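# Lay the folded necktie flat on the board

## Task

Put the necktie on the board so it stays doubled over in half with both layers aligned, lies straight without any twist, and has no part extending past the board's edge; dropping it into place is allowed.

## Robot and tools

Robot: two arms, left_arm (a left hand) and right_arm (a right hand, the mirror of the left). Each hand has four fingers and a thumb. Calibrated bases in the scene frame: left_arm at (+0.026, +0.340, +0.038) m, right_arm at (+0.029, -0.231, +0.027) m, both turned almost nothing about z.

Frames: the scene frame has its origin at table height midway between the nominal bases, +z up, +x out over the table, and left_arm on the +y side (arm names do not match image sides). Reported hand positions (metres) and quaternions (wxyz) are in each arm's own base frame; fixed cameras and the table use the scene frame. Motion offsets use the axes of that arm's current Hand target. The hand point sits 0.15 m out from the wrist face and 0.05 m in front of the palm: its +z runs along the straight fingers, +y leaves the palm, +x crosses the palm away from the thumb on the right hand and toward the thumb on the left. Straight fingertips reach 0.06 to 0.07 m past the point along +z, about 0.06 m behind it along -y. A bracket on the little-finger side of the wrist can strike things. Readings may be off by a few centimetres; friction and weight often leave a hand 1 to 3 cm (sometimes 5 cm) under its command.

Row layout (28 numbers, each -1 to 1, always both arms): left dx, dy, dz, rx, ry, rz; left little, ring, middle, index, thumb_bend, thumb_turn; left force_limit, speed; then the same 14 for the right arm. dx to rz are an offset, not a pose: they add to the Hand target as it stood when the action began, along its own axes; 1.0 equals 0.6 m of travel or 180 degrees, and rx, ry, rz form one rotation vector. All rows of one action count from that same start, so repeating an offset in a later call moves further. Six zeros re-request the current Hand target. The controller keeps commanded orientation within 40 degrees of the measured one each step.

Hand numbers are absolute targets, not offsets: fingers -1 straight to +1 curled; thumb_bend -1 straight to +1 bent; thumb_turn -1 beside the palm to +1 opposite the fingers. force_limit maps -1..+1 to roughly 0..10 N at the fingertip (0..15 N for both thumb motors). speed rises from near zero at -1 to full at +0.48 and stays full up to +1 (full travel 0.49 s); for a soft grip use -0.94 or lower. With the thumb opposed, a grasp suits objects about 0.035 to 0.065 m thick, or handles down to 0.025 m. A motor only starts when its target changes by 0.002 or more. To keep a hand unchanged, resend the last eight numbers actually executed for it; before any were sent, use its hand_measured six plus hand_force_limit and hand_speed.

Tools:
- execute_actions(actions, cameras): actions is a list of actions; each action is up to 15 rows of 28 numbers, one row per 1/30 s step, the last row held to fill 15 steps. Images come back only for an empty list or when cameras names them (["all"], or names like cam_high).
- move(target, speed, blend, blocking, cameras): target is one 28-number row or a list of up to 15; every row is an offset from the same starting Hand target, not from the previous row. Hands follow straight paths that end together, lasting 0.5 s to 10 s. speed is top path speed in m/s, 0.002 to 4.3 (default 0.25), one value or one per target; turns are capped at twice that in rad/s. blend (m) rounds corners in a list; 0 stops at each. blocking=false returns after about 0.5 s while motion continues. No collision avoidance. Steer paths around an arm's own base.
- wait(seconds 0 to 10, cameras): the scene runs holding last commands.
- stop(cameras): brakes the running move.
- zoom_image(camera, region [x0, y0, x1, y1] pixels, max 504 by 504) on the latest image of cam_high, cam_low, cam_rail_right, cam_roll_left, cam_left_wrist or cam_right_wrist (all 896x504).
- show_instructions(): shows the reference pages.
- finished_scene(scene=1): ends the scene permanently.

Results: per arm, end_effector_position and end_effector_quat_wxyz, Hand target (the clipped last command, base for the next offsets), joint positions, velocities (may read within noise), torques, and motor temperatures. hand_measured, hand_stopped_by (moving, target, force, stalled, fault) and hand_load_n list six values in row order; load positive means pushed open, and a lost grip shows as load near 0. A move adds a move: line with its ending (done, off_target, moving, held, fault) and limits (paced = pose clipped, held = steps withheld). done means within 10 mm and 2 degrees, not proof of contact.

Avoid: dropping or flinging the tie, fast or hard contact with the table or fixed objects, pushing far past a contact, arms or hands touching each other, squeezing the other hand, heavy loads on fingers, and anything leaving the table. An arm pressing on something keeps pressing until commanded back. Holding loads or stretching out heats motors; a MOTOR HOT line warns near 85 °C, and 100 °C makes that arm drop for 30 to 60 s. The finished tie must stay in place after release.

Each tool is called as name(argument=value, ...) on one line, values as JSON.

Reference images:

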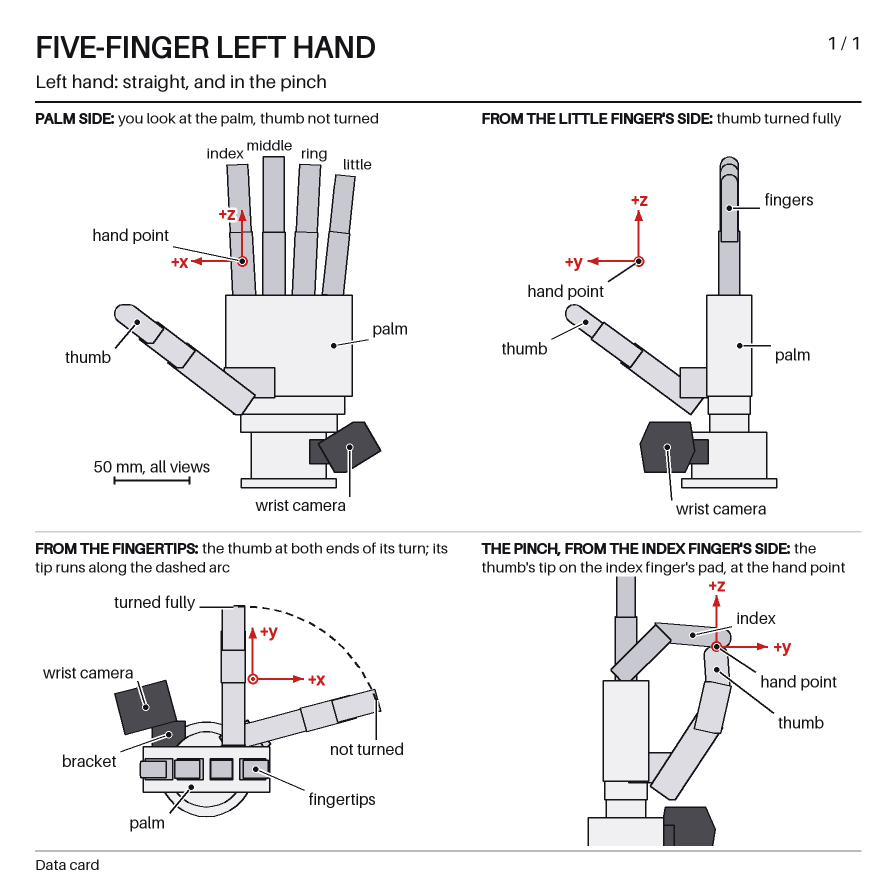

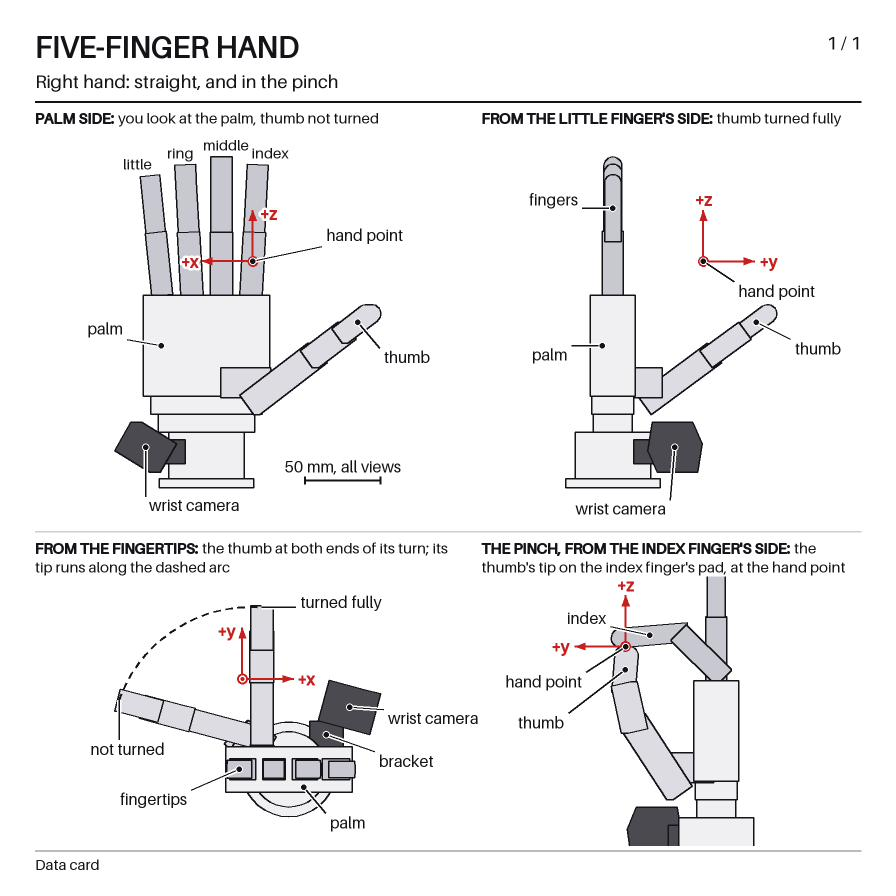

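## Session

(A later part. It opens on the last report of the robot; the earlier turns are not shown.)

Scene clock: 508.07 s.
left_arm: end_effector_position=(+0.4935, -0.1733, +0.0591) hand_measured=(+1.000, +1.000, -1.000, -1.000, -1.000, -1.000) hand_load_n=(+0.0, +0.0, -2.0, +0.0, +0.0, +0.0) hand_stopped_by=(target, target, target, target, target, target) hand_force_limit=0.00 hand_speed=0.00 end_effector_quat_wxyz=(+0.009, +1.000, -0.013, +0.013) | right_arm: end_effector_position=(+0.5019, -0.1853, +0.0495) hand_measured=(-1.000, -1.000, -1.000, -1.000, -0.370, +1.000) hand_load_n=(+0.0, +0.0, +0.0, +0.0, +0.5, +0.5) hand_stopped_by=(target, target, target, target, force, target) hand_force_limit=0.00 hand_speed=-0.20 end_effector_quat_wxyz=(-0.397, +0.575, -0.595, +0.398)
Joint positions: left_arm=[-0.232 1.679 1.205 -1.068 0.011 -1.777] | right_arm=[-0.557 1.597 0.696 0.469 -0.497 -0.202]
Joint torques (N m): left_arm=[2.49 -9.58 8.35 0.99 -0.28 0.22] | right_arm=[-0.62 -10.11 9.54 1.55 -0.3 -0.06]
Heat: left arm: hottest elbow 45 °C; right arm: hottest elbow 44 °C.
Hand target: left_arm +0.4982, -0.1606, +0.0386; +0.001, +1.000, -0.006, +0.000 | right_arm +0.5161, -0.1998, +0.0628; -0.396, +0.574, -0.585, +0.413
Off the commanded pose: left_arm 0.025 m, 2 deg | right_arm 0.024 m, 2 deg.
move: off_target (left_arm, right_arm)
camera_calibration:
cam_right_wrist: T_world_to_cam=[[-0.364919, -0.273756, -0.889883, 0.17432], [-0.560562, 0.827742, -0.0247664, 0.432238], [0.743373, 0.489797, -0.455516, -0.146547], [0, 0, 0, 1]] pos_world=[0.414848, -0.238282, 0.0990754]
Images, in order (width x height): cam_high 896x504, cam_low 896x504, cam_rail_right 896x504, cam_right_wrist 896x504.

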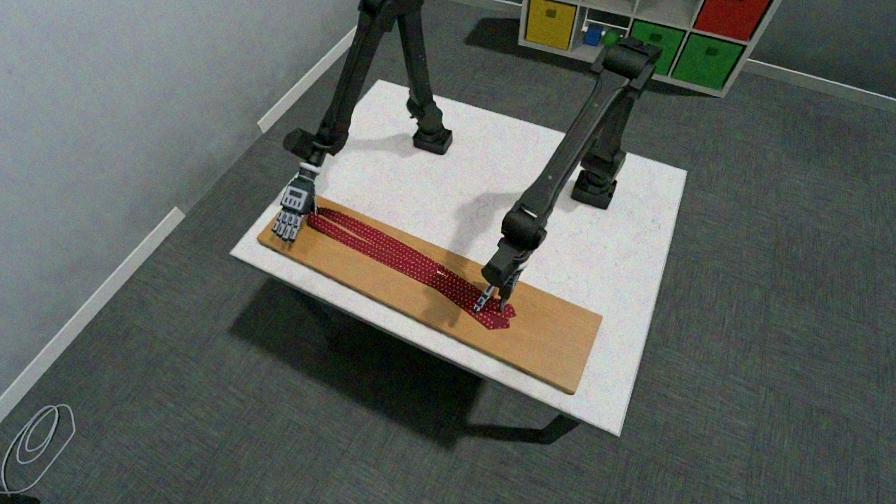

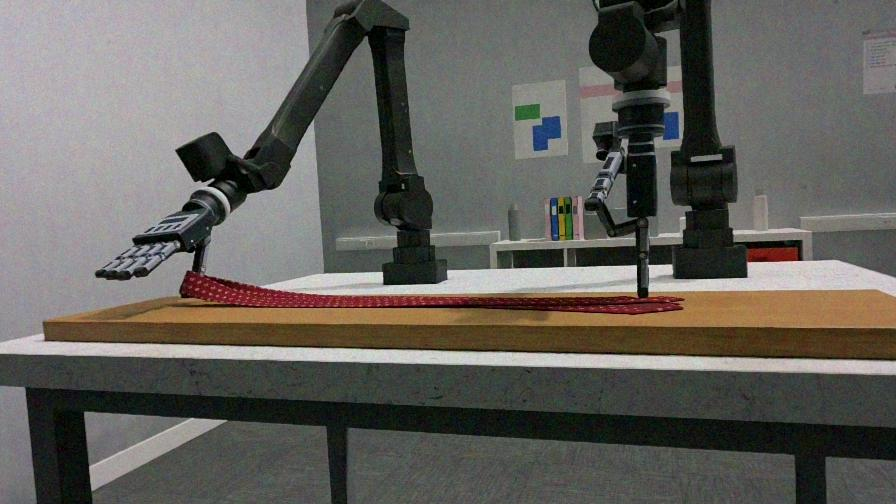

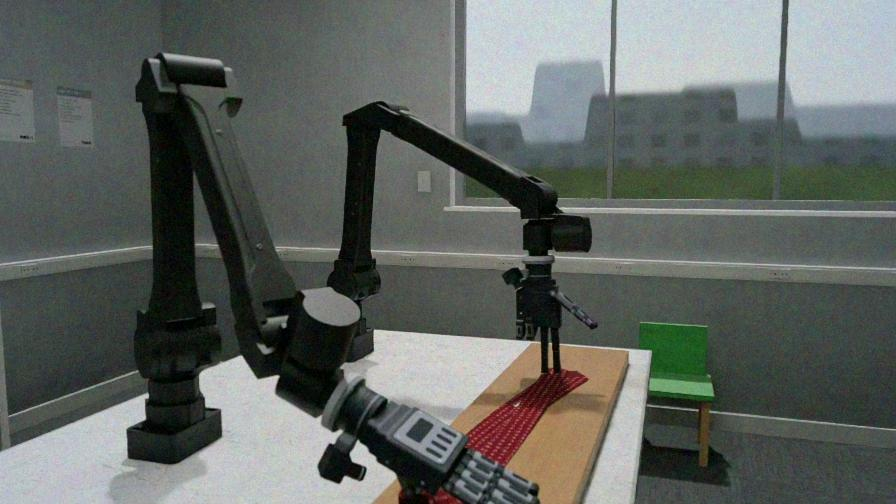

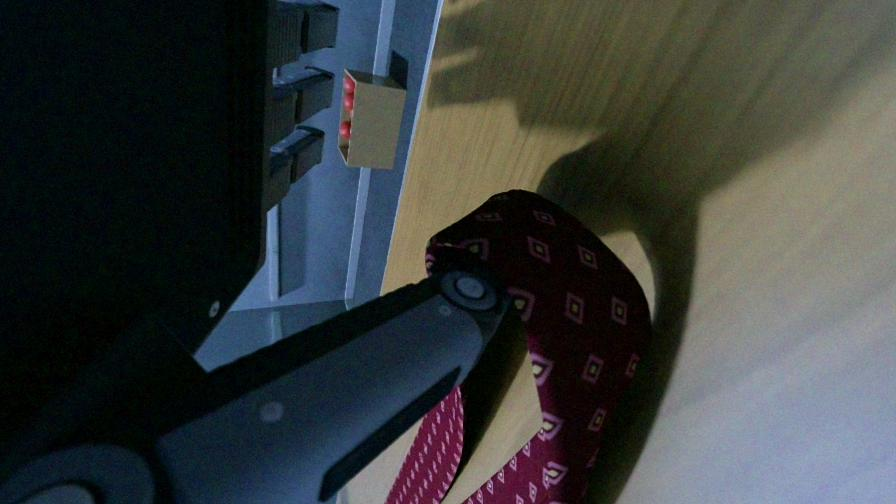

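move(target=[[0,0,0,0,0,0,1,1,-1,-1,-1,-1,0,0,0,0,0,0,0,0,-1,-1,-1,-1,0.3,1,0.2,-0.4]], speed=0.08, cameras=["cam_right_wrist","cam_low","cam_high"])

zoom_image(camera="cam_low", region=[120, 180, 340, 320])

zoom_image(camera="cam_high", region=[260, 180, 380, 260])

Scene clock: 509.83 s.
left_arm: end_effector_position=(+0.4935, -0.1733, +0.0591) hand_measured=(+1.000, +1.000, -1.000, -1.000, -1.000, -1.000) hand_load_n=(+0.0, +0.0, -2.0, +0.0, +0.0, +0.0) hand_stopped_by=(target, target, target, target, target, target) hand_force_limit=0.00 hand_speed=0.00 end_effector_quat_wxyz=(+0.009, +1.000, -0.013, +0.013) | right_arm: end_effector_position=(+0.5018, -0.1852, +0.0494) hand_measured=(-1.000, -1.000, -1.000, -1.000, +0.300, +1.000) hand_load_n=(+0.0, +0.0, +0.0, +0.0, +0.0, +0.0) hand_stopped_by=(target, target, target, target, target, target) hand_force_limit=0.20 hand_speed=-0.40 end_effector_quat_wxyz=(-0.397, +0.575, -0.594, +0.398)
Joint positions: left_arm=[-0.232 1.679 1.205 -1.068 0.011 -1.777] | right_arm=[-0.557 1.597 0.696 0.469 -0.497 -0.203]
Joint torques (N m): left_arm=[2.49 -9.58 8.35 0.98 -0.28 0.22] | right_arm=[-0.73 -9.82 9.48 1.17 -0.32 -0.1]
Heat: left arm: hottest elbow 45 °C; right arm: hottest elbow 44 °C.
Hand target: left_arm +0.4982, -0.1606, +0.0386; +0.001, +1.000, -0.006, +0.000 | right_arm +0.5161, -0.1998, +0.0628; -0.396, +0.574, -0.585, +0.413
Off the commanded pose: left_arm 0.025 m, 2 deg | right_arm 0.024 m, 2 deg.
move: off_target (left_arm, right_arm)
camera_calibration:
cam_right_wrist: T_world_to_cam=[[-0.365112, -0.274475, -0.889582, 0.174109], [-0.561518, 0.827095, -0.0247307, 0.432471], [0.742557, 0.490487, -0.456105, -0.146032], [0, 0, 0, 1]] pos_world=[0.414846, -0.238279, 0.0989736]
Images, in order (width x height): cam_high 896x504, cam_low 896x504, cam_right_wrist 896x504.

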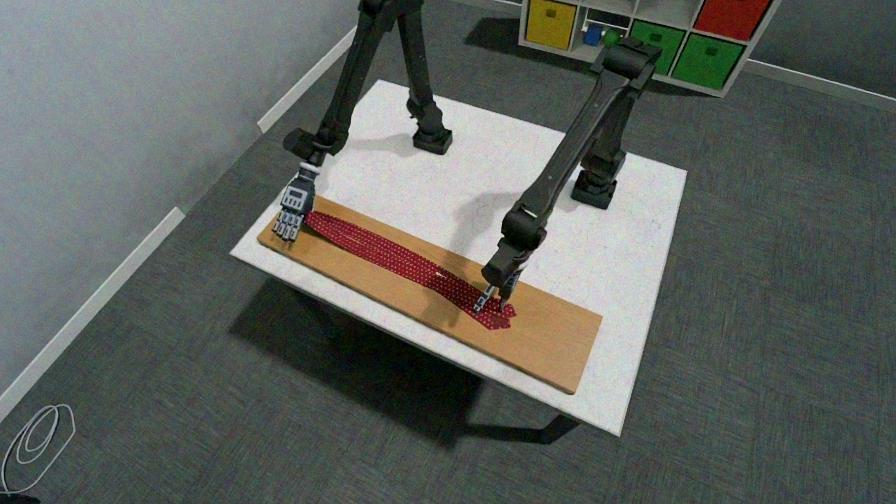

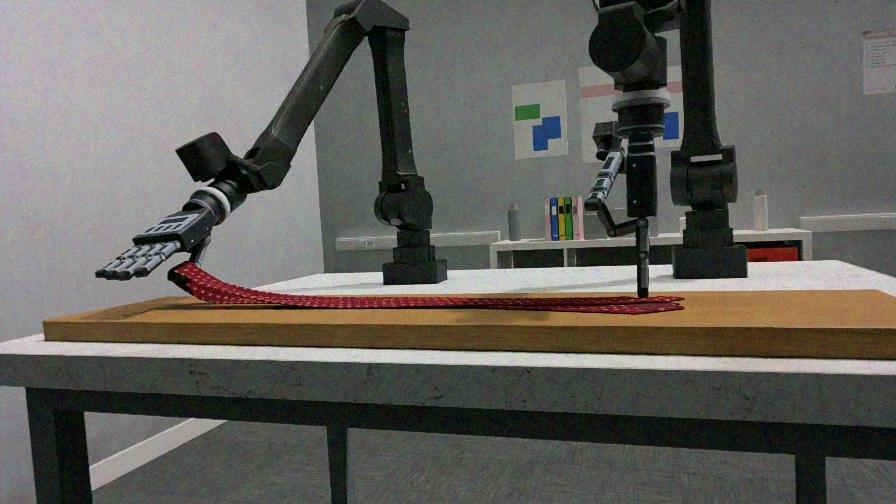

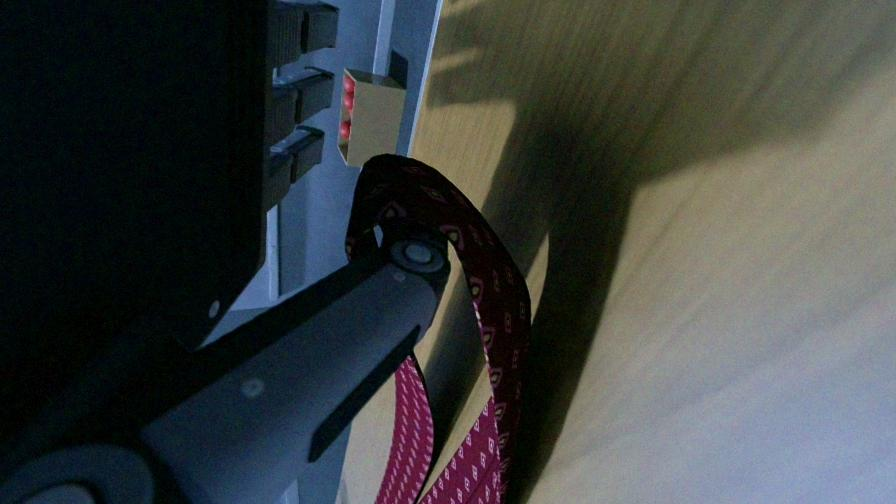

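Scaled by 2.291 from the camera's 896x504 image, which has a finer 1280x720 frame.

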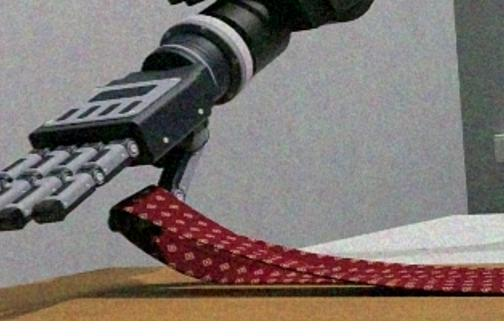

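Scaled by 4.200 from the camera's 896x504 image, which has a finer 1280x720 frame.

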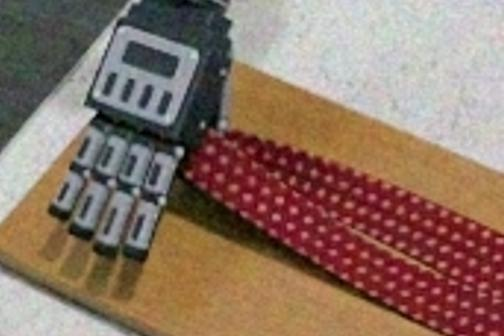

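execute_actions(actions=[], cameras=["all"])

Scene clock: 511.77 s.
left_arm: end_effector_position=(+0.4935, -0.1733, +0.0591) hand_measured=(+1.000, +1.000, -1.000, -1.000, -1.000, -1.000) hand_load_n=(+0.0, +0.5, -1.5, +0.0, +0.0, +0.0) hand_stopped_by=(target, target, target, target, target, target) hand_force_limit=0.00 hand_speed=0.00 end_effector_quat_wxyz=(+0.009, +1.000, -0.013, +0.013) | right_arm: end_effector_position=(+0.5018, -0.1852, +0.0494) hand_measured=(-1.000, -1.000, -1.000, -1.000, +0.300, +1.000) hand_load_n=(+0.0, +0.0, +0.0, +0.0, +0.5, +0.0) hand_stopped_by=(target, target, target, target, target, target) hand_force_limit=0.20 hand_speed=-0.40 end_effector_quat_wxyz=(-0.397, +0.575, -0.594, +0.398)
Joint positions: left_arm=[-0.232 1.679 1.205 -1.068 0.011 -1.777] | right_arm=[-0.557 1.597 0.696 0.469 -0.497 -0.203]
Joint velocities: within noise
Joint torques (N m): left_arm=[2.49 -9.58 8.36 0.99 -0.28 0.22] | right_arm=[-0.56 -10.29 9.59 1.32 -0.33 -0.11]
Motor temperatures (°C): left_arm=[32 30 45 27 29 29] | right_arm=[28 29 44 29 29 29]
Heat: left arm: hottest elbow 45 °C; right arm: hottest elbow 44 °C.
Hand target: left_arm +0.4982, -0.1606, +0.0386; +0.001, +1.000, -0.006, +0.000 | right_arm +0.5161, -0.1998, +0.0628; -0.396, +0.574, -0.585, +0.413
Off the commanded pose: left_arm 0.025 m, 2 deg | right_arm 0.024 m, 2 deg.
camera_calibration:
cam_left_wrist: T_world_to_cam=[[0.294205, 0.955303, -0.0289678, 0.0249378], [0.800841, -0.229866, 0.553006, -0.47004], [0.52163, -0.185896, -0.832674, -0.123213], [0, 0, 0, 1]] pos_world=[0.433362, -0.154774, 0.158061]
cam_right_wrist: T_world_to_cam=[[-0.365112, -0.274475, -0.889582, 0.174109], [-0.561518, 0.827095, -0.0247307, 0.432471], [0.742557, 0.490487, -0.456105, -0.146032], [0, 0, 0, 1]] pos_world=[0.414846, -0.238279, 0.0989736]

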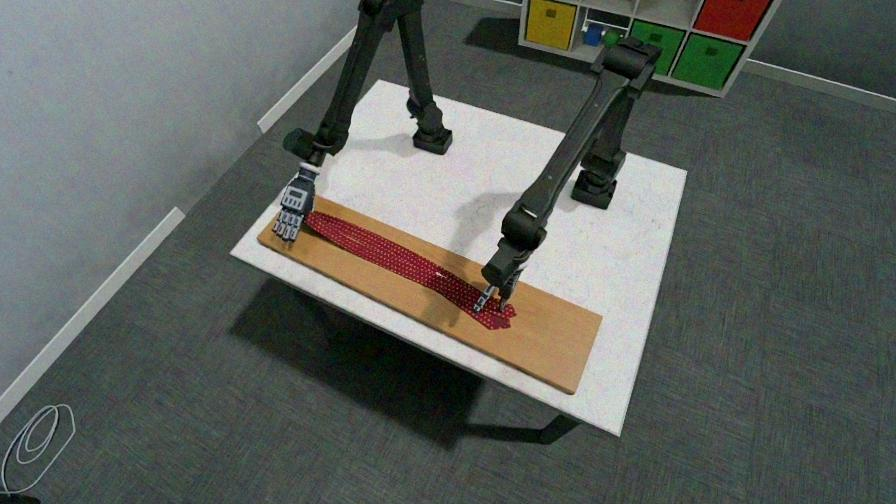

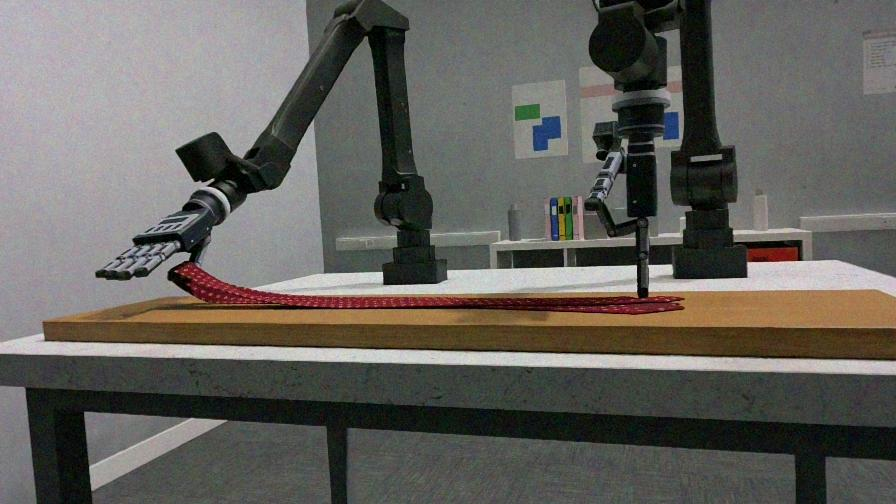

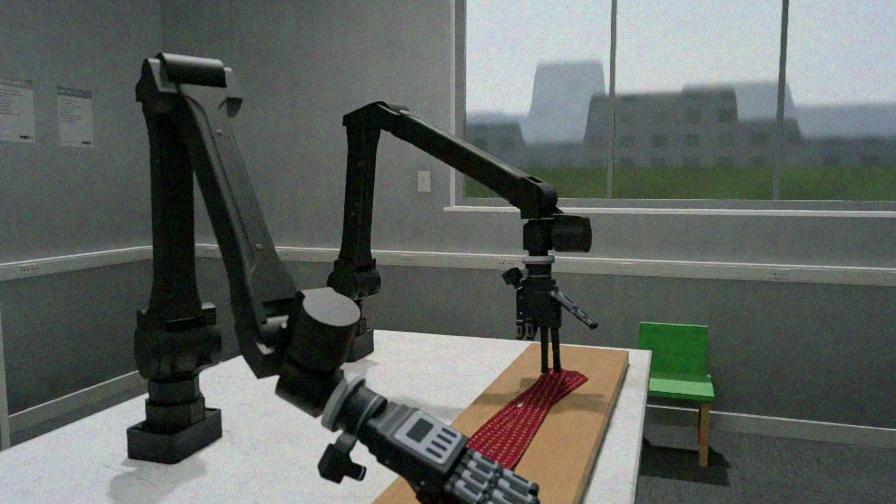

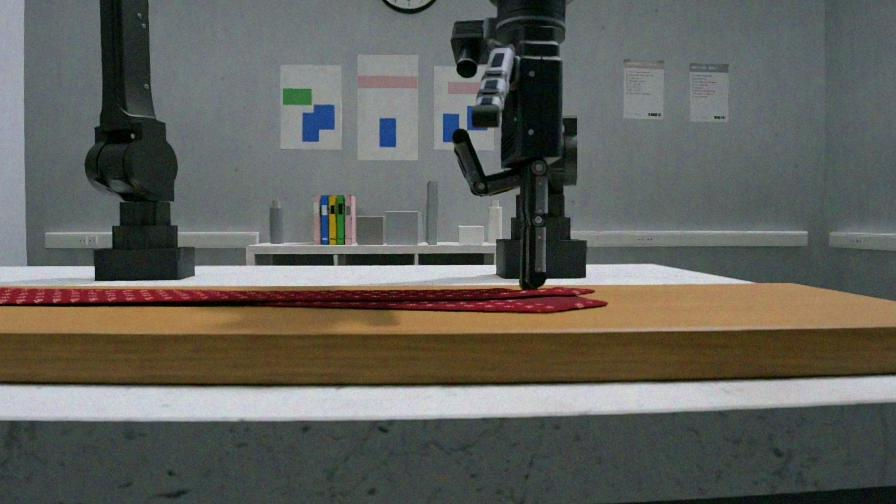

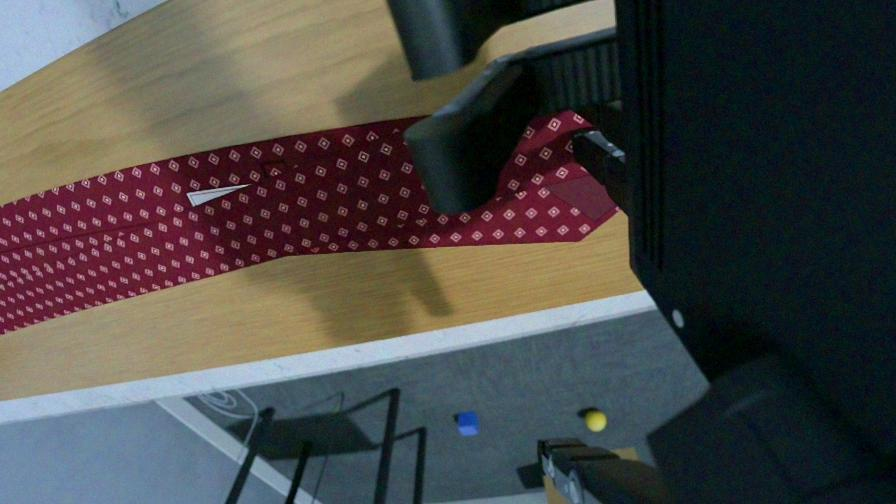

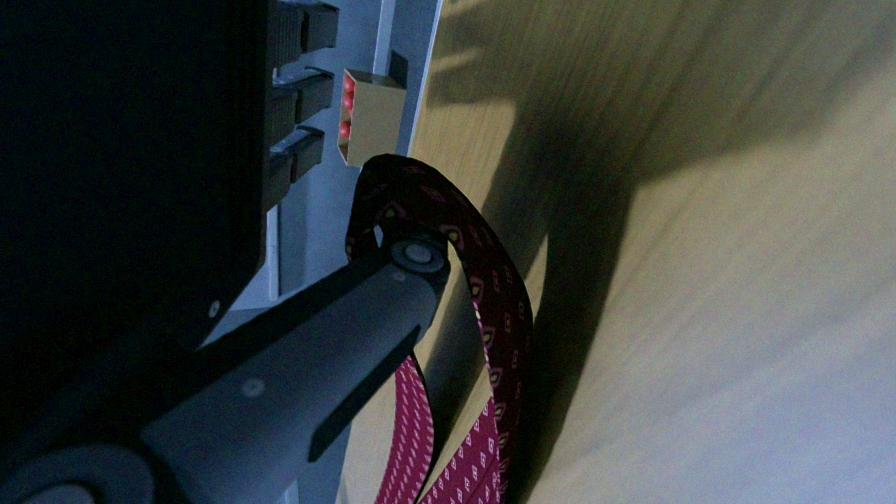

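zoom_image(camera="cam_low", region=[80, 220, 380, 360])

zoom_image(camera="cam_high", region=[250, 180, 550, 350])

zoom_image(camera="cam_right_wrist", region=[250, 120, 650, 504])

Scaled by 1.680 from the camera's 896x504 image, which has a finer 1280x720 frame.

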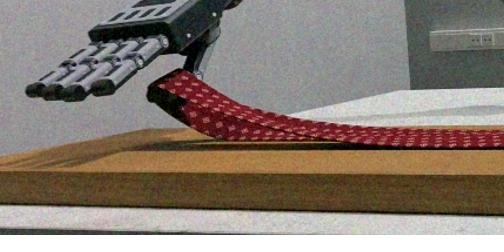

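Scaled by 1.680 from the camera's 896x504 image, which has a finer 1280x720 frame.

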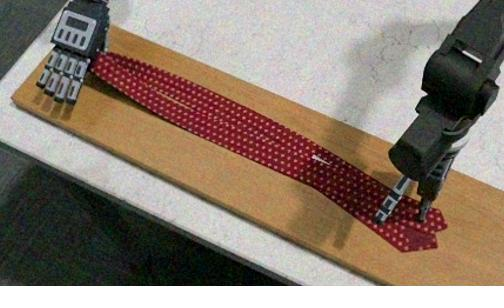

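Scaled by 1.260 from the camera's 896x504 image, which has a finer 1280x720 frame.

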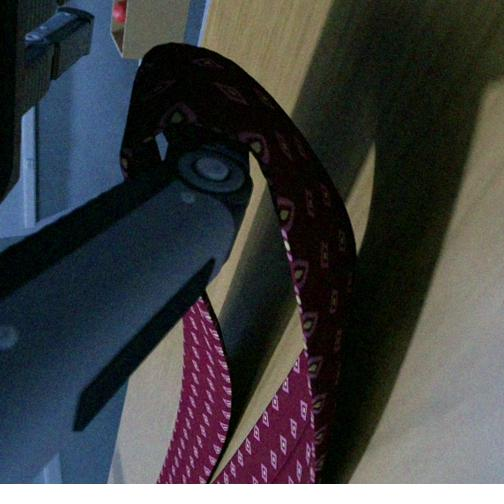

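move(target=[0,0,0,0,0,0,1,1,-1,-1,-1,-1,0,0,0.0162,0.0344,0.013,0,0,0,-1,-1,-1,-1,0.3,1,0.2,-0.4], speed=0.06, cameras=["cam_low","cam_high","cam_right_wrist"])

zoom_image(camera="cam_low", region=[80, 220, 380, 360])

Scene clock: 514.93 s.
left_arm: end_effector_position=(+0.4935, -0.1733, +0.0591) hand_measured=(+1.000, +1.000, -1.000, -1.000, -1.000, -1.000) hand_load_n=(+0.0, +0.0, -1.5, +0.0, +0.0, +0.0) hand_stopped_by=(target, target, target, target, target, target) hand_force_limit=0.00 hand_speed=0.00 end_effector_quat_wxyz=(+0.009, +1.000, -0.013, +0.013) | right_arm: end_effector_position=(+0.4984, -0.1928, +0.0242) hand_measured=(-1.000, -1.000, -1.000, -1.000, +0.300, +1.000) hand_load_n=(+0.0, +0.0, +0.0, +0.0, +0.0, +0.5) hand_stopped_by=(target, target, target, target, target, target) hand_force_limit=0.20 hand_speed=-0.40 end_effector_quat_wxyz=(-0.394, +0.576, -0.602, +0.388)
Joint positions: left_arm=[-0.232 1.679 1.205 -1.068 0.011 -1.777] | right_arm=[-0.577 1.663 0.699 0.502 -0.515 -0.211]
Joint torques (N m): left_arm=[2.49 -9.52 8.35 0.98 -0.28 0.22] | right_arm=[0.15 -10.23 9.01 2.24 -0.37 -0.09]
Heat: left arm: hottest elbow 45 °C; right arm: hottest elbow 44 °C.
Hand target: left_arm +0.4982, -0.1606, +0.0386; +0.001, +1.000, -0.006, +0.000 | right_arm +0.5160, -0.2098, +0.0407; -0.396, +0.574, -0.585, +0.413
Off the commanded pose: left_arm 0.025 m, 2 deg | right_arm 0.030 m, 4 deg.
move: off_target (left_arm, right_arm)
camera_calibration:
cam_right_wrist: T_world_to_cam=[[-0.384048, -0.261426, -0.88553, 0.160308], [-0.560916, 0.827872, -0.00113913, 0.435467], [0.733403, 0.496271, -0.46458, -0.145351], [0, 0, 0, 1]] pos_world=[0.412427, -0.246468, 0.0749264]
Images, in order (width x height): cam_high 896x504, cam_low 896x504, cam_right_wrist 896x504.

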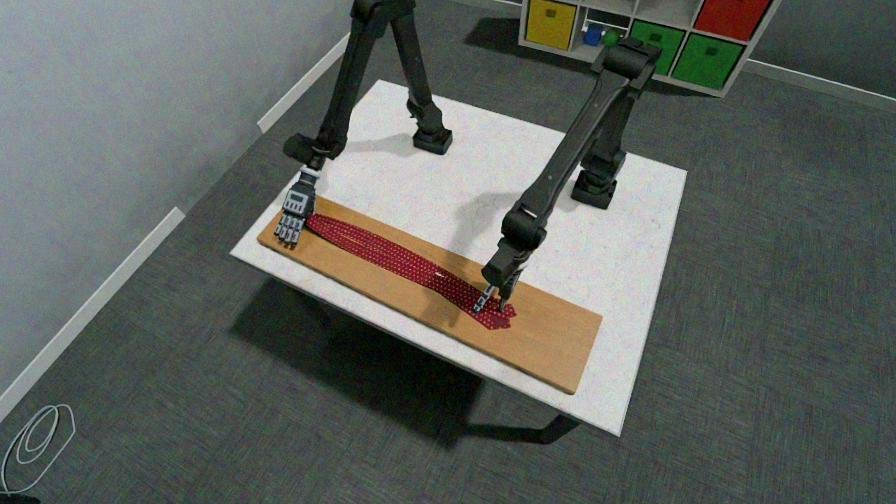

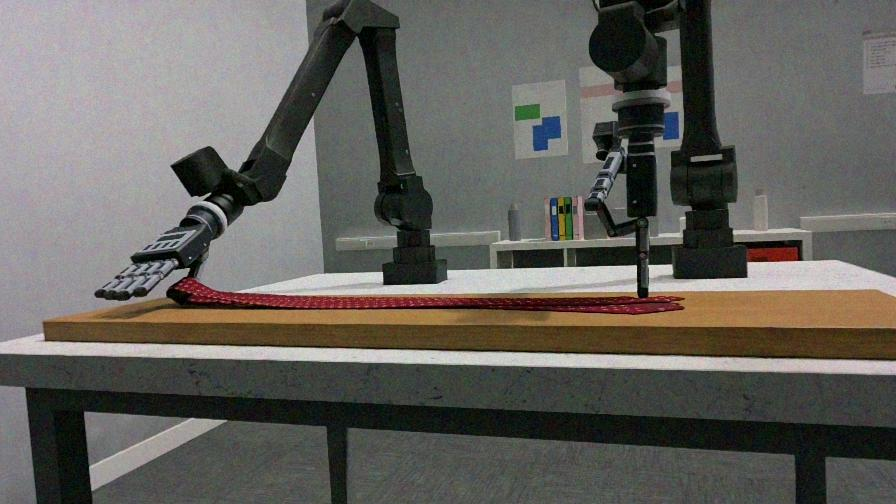

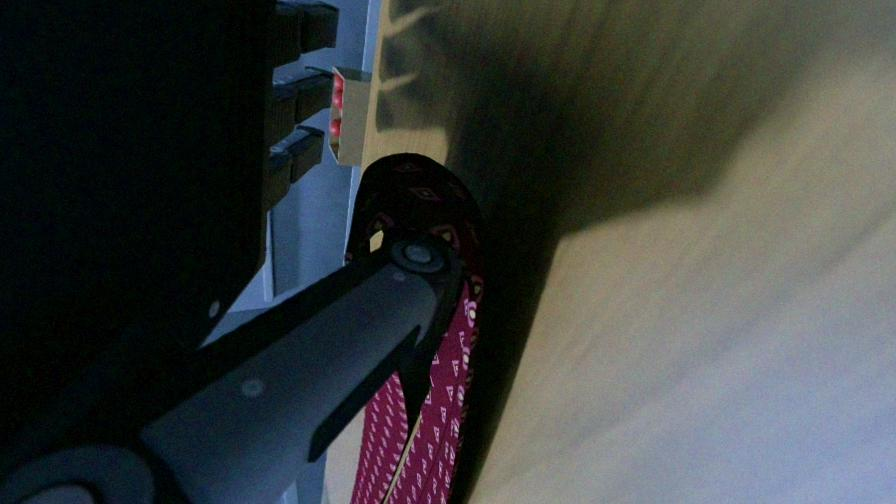

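Scaled by 1.680 from the camera's 896x504 image, which has a finer 1280x720 frame.

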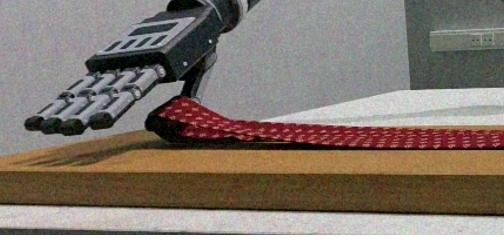

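move(target=[[0,0,0,0,0,0,1,1,-1,-1,-1,-1,0,0,-0.0152,0.0115,-0.0317,0,0,0,-1,-1,-1,-1,0.3,1,0.2,-0.4],[0,0,0,0,0,0,1,1,-1,-1,-1,-1,0,0,-0.0102,0.0335,-0.2364,0,0,0,-1,-1,-1,-1,0.3,1,0.2,-0.4]], speed=0.06, blend=0.01, cameras=["cam_low","cam_high","cam_right_wrist"])

zoom_image(camera="cam_low", region=[80, 220, 380, 360])

Scene clock: 519.60 s.
left_arm: end_effector_position=(+0.4937, -0.1733, +0.0591) hand_measured=(+1.000, +1.000, -1.000, -1.000, -1.000, -1.000) hand_load_n=(+0.0, +0.0, -2.5, +0.0, +0.0, +0.0) hand_stopped_by=(target, target, target, target, target, target) hand_force_limit=0.00 hand_speed=0.00 end_effector_quat_wxyz=(+0.009, +1.000, -0.014, +0.013) | right_arm: end_effector_position=(+0.3779, -0.1877, +0.0632) hand_measured=(-1.000, -1.000, -1.000, -1.000, +0.300, +1.000) hand_load_n=(+0.0, +0.0, -0.5, +0.0, +0.5, +1.5) hand_stopped_by=(target, target, target, target, target, target) hand_force_limit=0.20 hand_speed=-0.40 end_effector_quat_wxyz=(-0.406, +0.574, -0.590, +0.397)
Joint positions: left_arm=[-0.232 1.679 1.205 -1.067 0.011 -1.776] | right_arm=[-0.789 1.328 0.461 0.373 -0.723 -0.318]
Joint torques (N m): left_arm=[2.49 -9.52 8.35 0.95 -0.28 0.2] | right_arm=[-2.55 -7.82 6.28 1.18 -0.15 -0.21]
Heat: left arm: hottest elbow 45 °C; right arm: hottest elbow 44 °C.
Hand target: left_arm +0.4982, -0.1606, +0.0386; +0.001, +1.000, -0.005, +0.000 | right_arm +0.3762, -0.1996, +0.0707; -0.396, +0.574, -0.585, +0.413
Off the commanded pose: left_arm 0.025 m, 2 deg | right_arm 0.014 m, 2 deg.
move: off_target (left_arm, right_arm)
camera_calibration:
cam_right_wrist: T_world_to_cam=[[-0.349404, -0.270391, -0.89711, 0.135819], [-0.571255, 0.820399, -0.0247799, 0.367773], [0.742688, 0.50382, -0.441113, -0.0449749], [0, 0, 0, 1]] pos_world=[0.29095, -0.242337, 0.111119]
Images, in order (width x height): cam_high 896x504, cam_low 896x504, cam_right_wrist 896x504.

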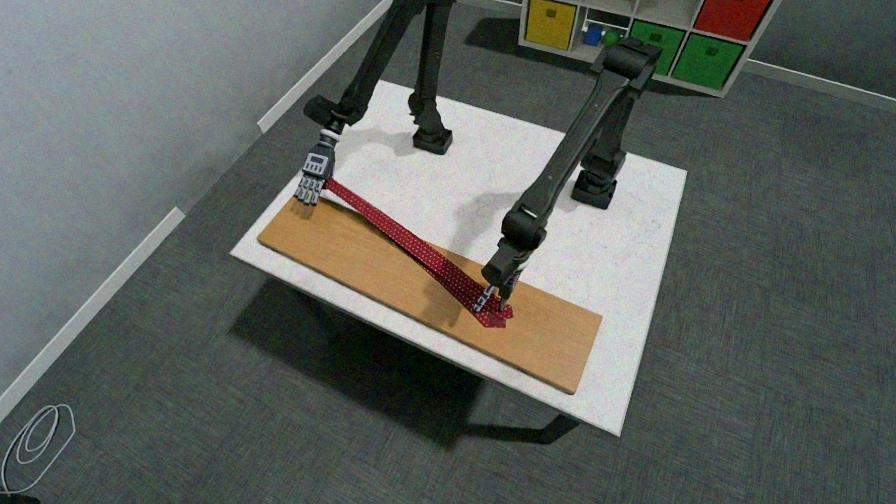

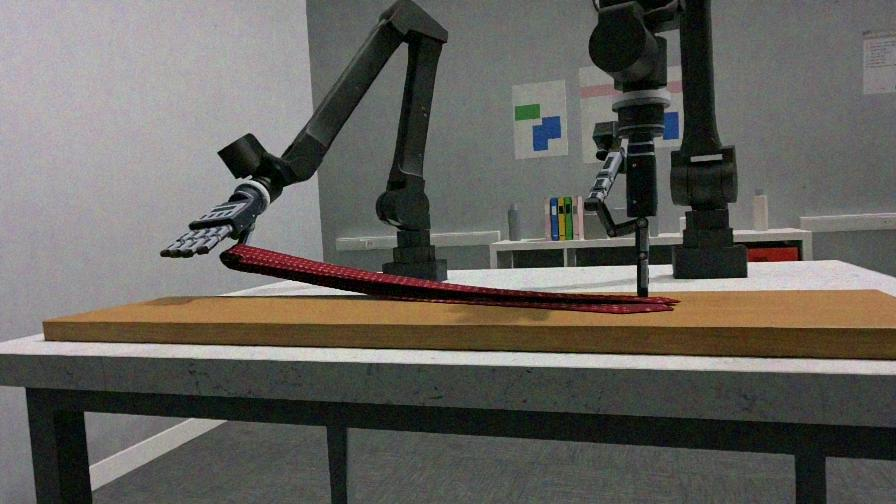

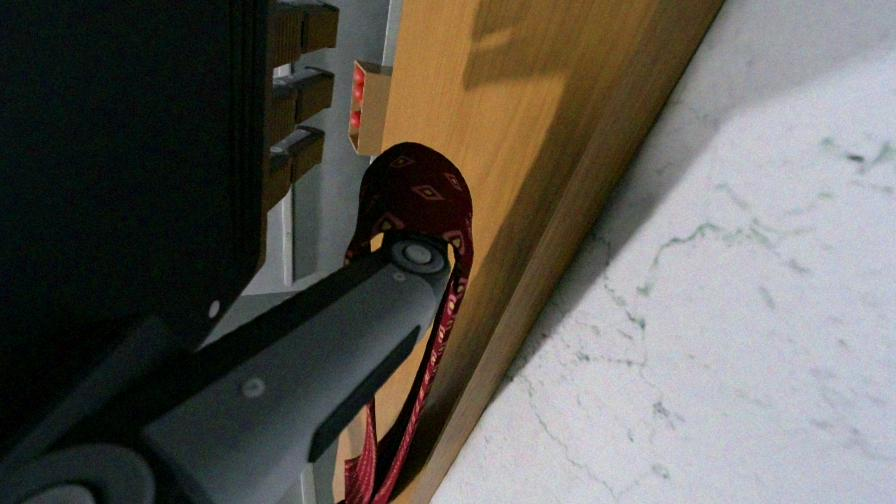

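Scaled by 1.680 from the camera's 896x504 image, which has a finer 1280x720 frame.

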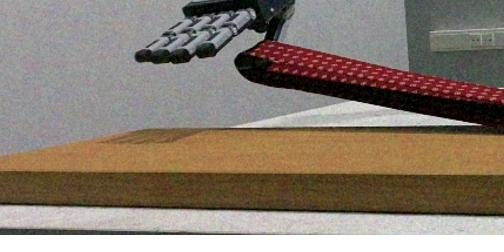

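move(target=[[0,0,0,0,0,0,1,1,-1,-1,-1,-1,0,0,0.0107,-0.0867,0.217,0,0,0,-1,-1,-1,-1,0.3,1,0.2,-0.4],[0,0,0,0,0,0,1,1,-1,-1,-1,-1,0,0,0.01,-0.0335,0.2365,0,0,0,-1,-1,-1,-1,0.3,1,0.2,-0.4]], speed=0.08, blend=0.01, cameras=["cam_low","cam_high","cam_right_wrist"])

zoom_image(camera="cam_low", region=[80, 220, 380, 360])

Scene clock: 527.33 s.
left_arm: end_effector_position=(+0.4938, -0.1734, +0.0591) hand_measured=(+1.000, +1.000, -1.000, -1.000, -1.000, -1.000) hand_load_n=(+0.0, +0.0, -1.5, +0.0, +0.0, +0.0) hand_stopped_by=(target, target, target, target, target, target) hand_force_limit=0.00 hand_speed=0.00 end_effector_quat_wxyz=(+0.009, +1.000, -0.014, +0.014) | right_arm: end_effector_position=(+0.4991, -0.1999, +0.0257) hand_measured=(-1.000, -1.000, -1.000, -1.000, +0.300, +1.000) hand_load_n=(+0.0, +0.0, +0.0, +0.0, +0.5, +1.0) hand_stopped_by=(target, target, target, target, target, target) hand_force_limit=0.20 hand_speed=-0.40 end_effector_quat_wxyz=(-0.392, +0.579, -0.597, +0.393)
Joint positions: left_arm=[-0.232 1.679 1.205 -1.067 0.011 -1.776] | right_arm=[-0.589 1.667 0.708 0.501 -0.524 -0.228]
Joint torques (N m): left_arm=[2.49 -9.58 8.35 0.94 -0.28 0.2] | right_arm=[0.26 -10.29 8.47 2.25 0.01 0.07]
Heat: left arm: hottest elbow 45 °C; right arm: hottest elbow 44 °C.
Hand target: left_arm +0.4982, -0.1607, +0.0386; +0.001, +1.000, -0.005, +0.000 | right_arm +0.5161, -0.2097, +0.0407; -0.396, +0.574, -0.585, +0.413
Off the commanded pose: left_arm 0.025 m, 2 deg | right_arm 0.025 m, 3 deg.
move: off_target (left_arm, right_arm)
camera_calibration:
cam_right_wrist: T_world_to_cam=[[-0.378325, -0.275215, -0.883814, 0.154338], [-0.563083, 0.82624, -0.0162536, 0.442917], [0.734716, 0.491512, -0.467556, -0.143242], [0, 0, 0, 1]] pos_world=[0.413031, -0.253075, 0.0766313]
Images, in order (width x height): cam_high 896x504, cam_low 896x504, cam_right_wrist 896x504.

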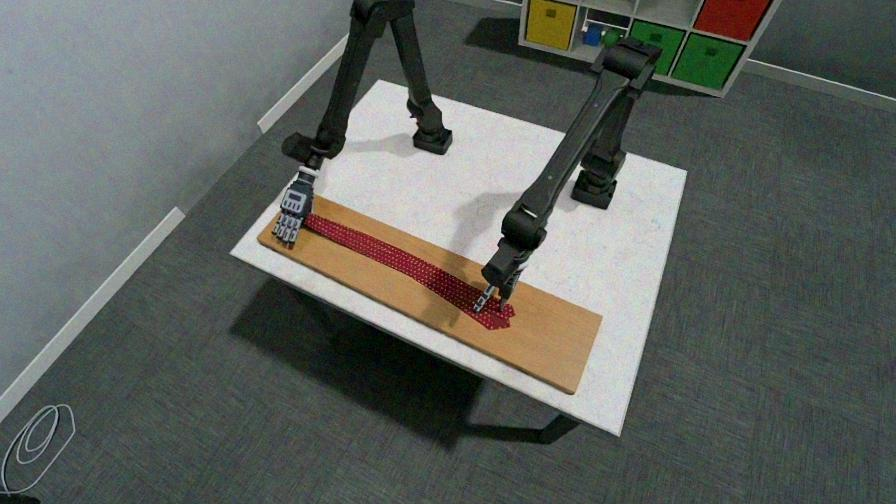

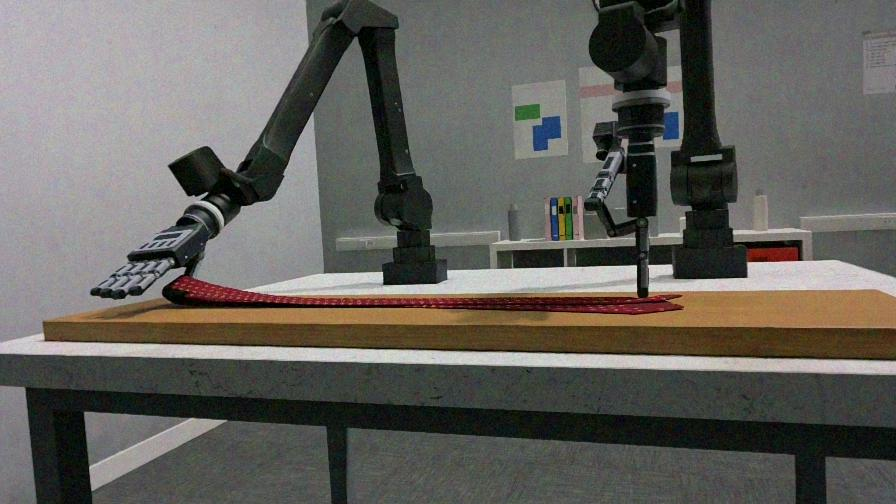

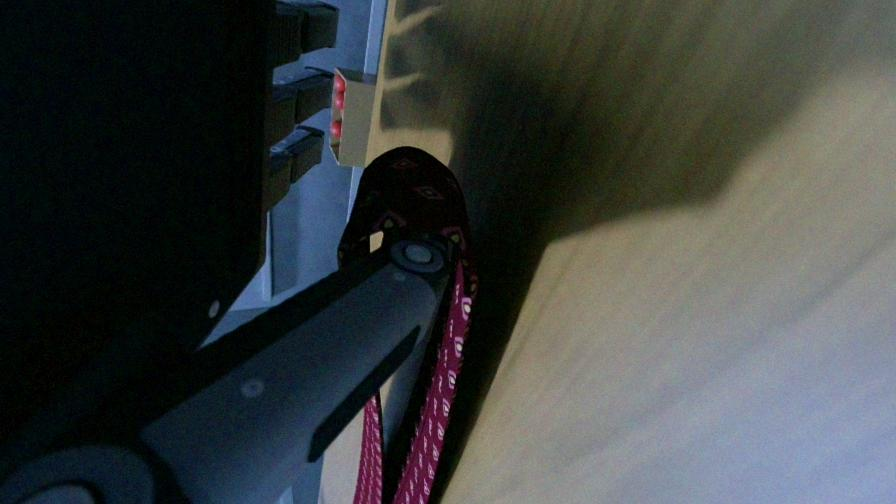

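Scaled by 1.680 from the camera's 896x504 image, which has a finer 1280x720 frame.

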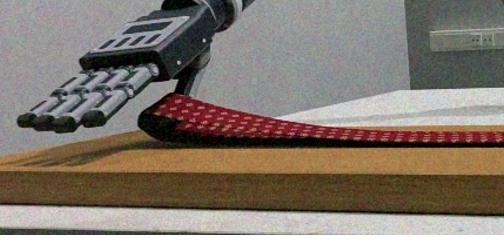

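move(target=[0,0,0,0,0,0,1,1,-1,-1,-1,-1,0,0,-0.05,0.0047,0,0,0,0,-1,-1,-1,-1,0.3,1,0.2,-0.4], speed=0.06, cameras=["cam_low","cam_right_wrist"])

zoom_image(camera="cam_low", region=[80, 220, 380, 360])

Scene clock: 528.80 s.
left_arm: end_effector_position=(+0.4938, -0.1731, +0.0591) hand_measured=(+1.000, +1.000, -1.000, -1.000, -1.000, -1.000) hand_load_n=(+0.0, +0.0, -1.5, +0.0, +0.0, +0.0) hand_stopped_by=(target, target, target, target, target, target) hand_force_limit=0.00 hand_speed=0.00 end_effector_quat_wxyz=(+0.009, +1.000, -0.013, +0.014) | right_arm: end_effector_position=(+0.5108, -0.1805, +0.0263) hand_measured=(-1.000, -1.000, -1.000, -1.000, +0.300, +1.000) hand_load_n=(+0.0, +0.0, +0.0, +0.0, +0.5, +0.0) hand_stopped_by=(target, target, target, target, target, target) hand_force_limit=0.20 hand_speed=-0.40 end_effector_quat_wxyz=(-0.391, +0.579, -0.593, +0.402)
Joint positions: left_arm=[-0.231 1.679 1.205 -1.067 0.011 -1.776] | right_arm=[-0.53 1.667 0.695 0.544 -0.465 -0.205]
Joint torques (N m): left_arm=[2.49 -9.52 8.35 0.94 -0.28 0.2] | right_arm=[1.38 -11.28 5.6 2.11 -0.07 0.05]
Heat: left arm: hottest elbow 45 °C; right arm: hottest elbow 44 °C.
Hand target: left_arm +0.4982, -0.1607, +0.0386; +0.001, +1.000, -0.006, +0.000 | right_arm +0.5160, -0.1797, +0.0378; -0.396, +0.574, -0.585, +0.413
Off the commanded pose: left_arm 0.024 m, 2 deg | right_arm 0.013 m, 2 deg.
move: off_target (left_arm, right_arm)
camera_calibration:
cam_right_wrist: T_world_to_cam=[[-0.36869, -0.287538, -0.883962, 0.157447], [-0.559955, 0.827753, -0.0357033, 0.432672], [0.741969, 0.481816, -0.466193, -0.166609], [0, 0, 0, 1]] pos_world=[0.423945, -0.232599, 0.0769532]
Images, in order (width x height): cam_low 896x504, cam_right_wrist 896x504.

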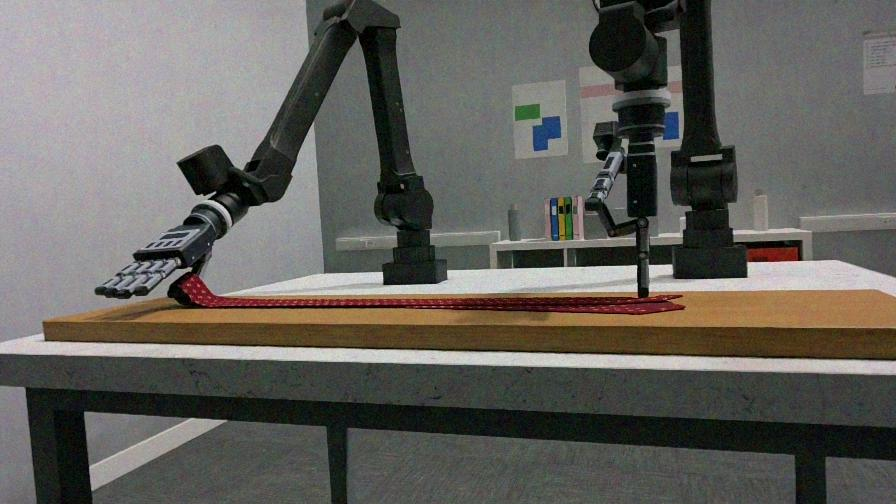

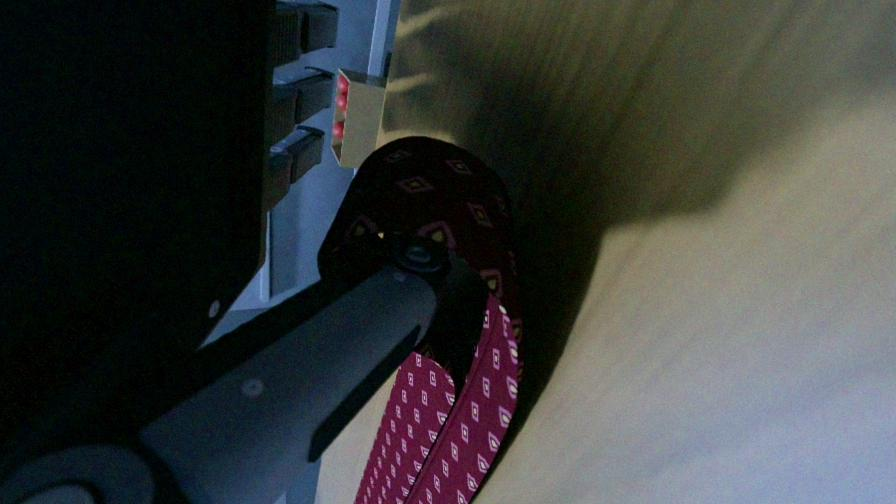

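Scaled by 1.680 from the camera's 896x504 image, which has a finer 1280x720 frame.

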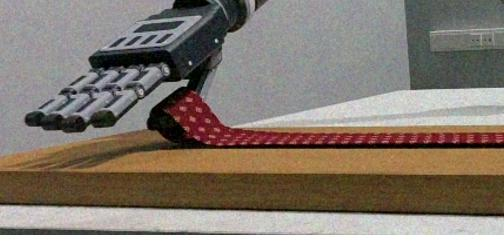

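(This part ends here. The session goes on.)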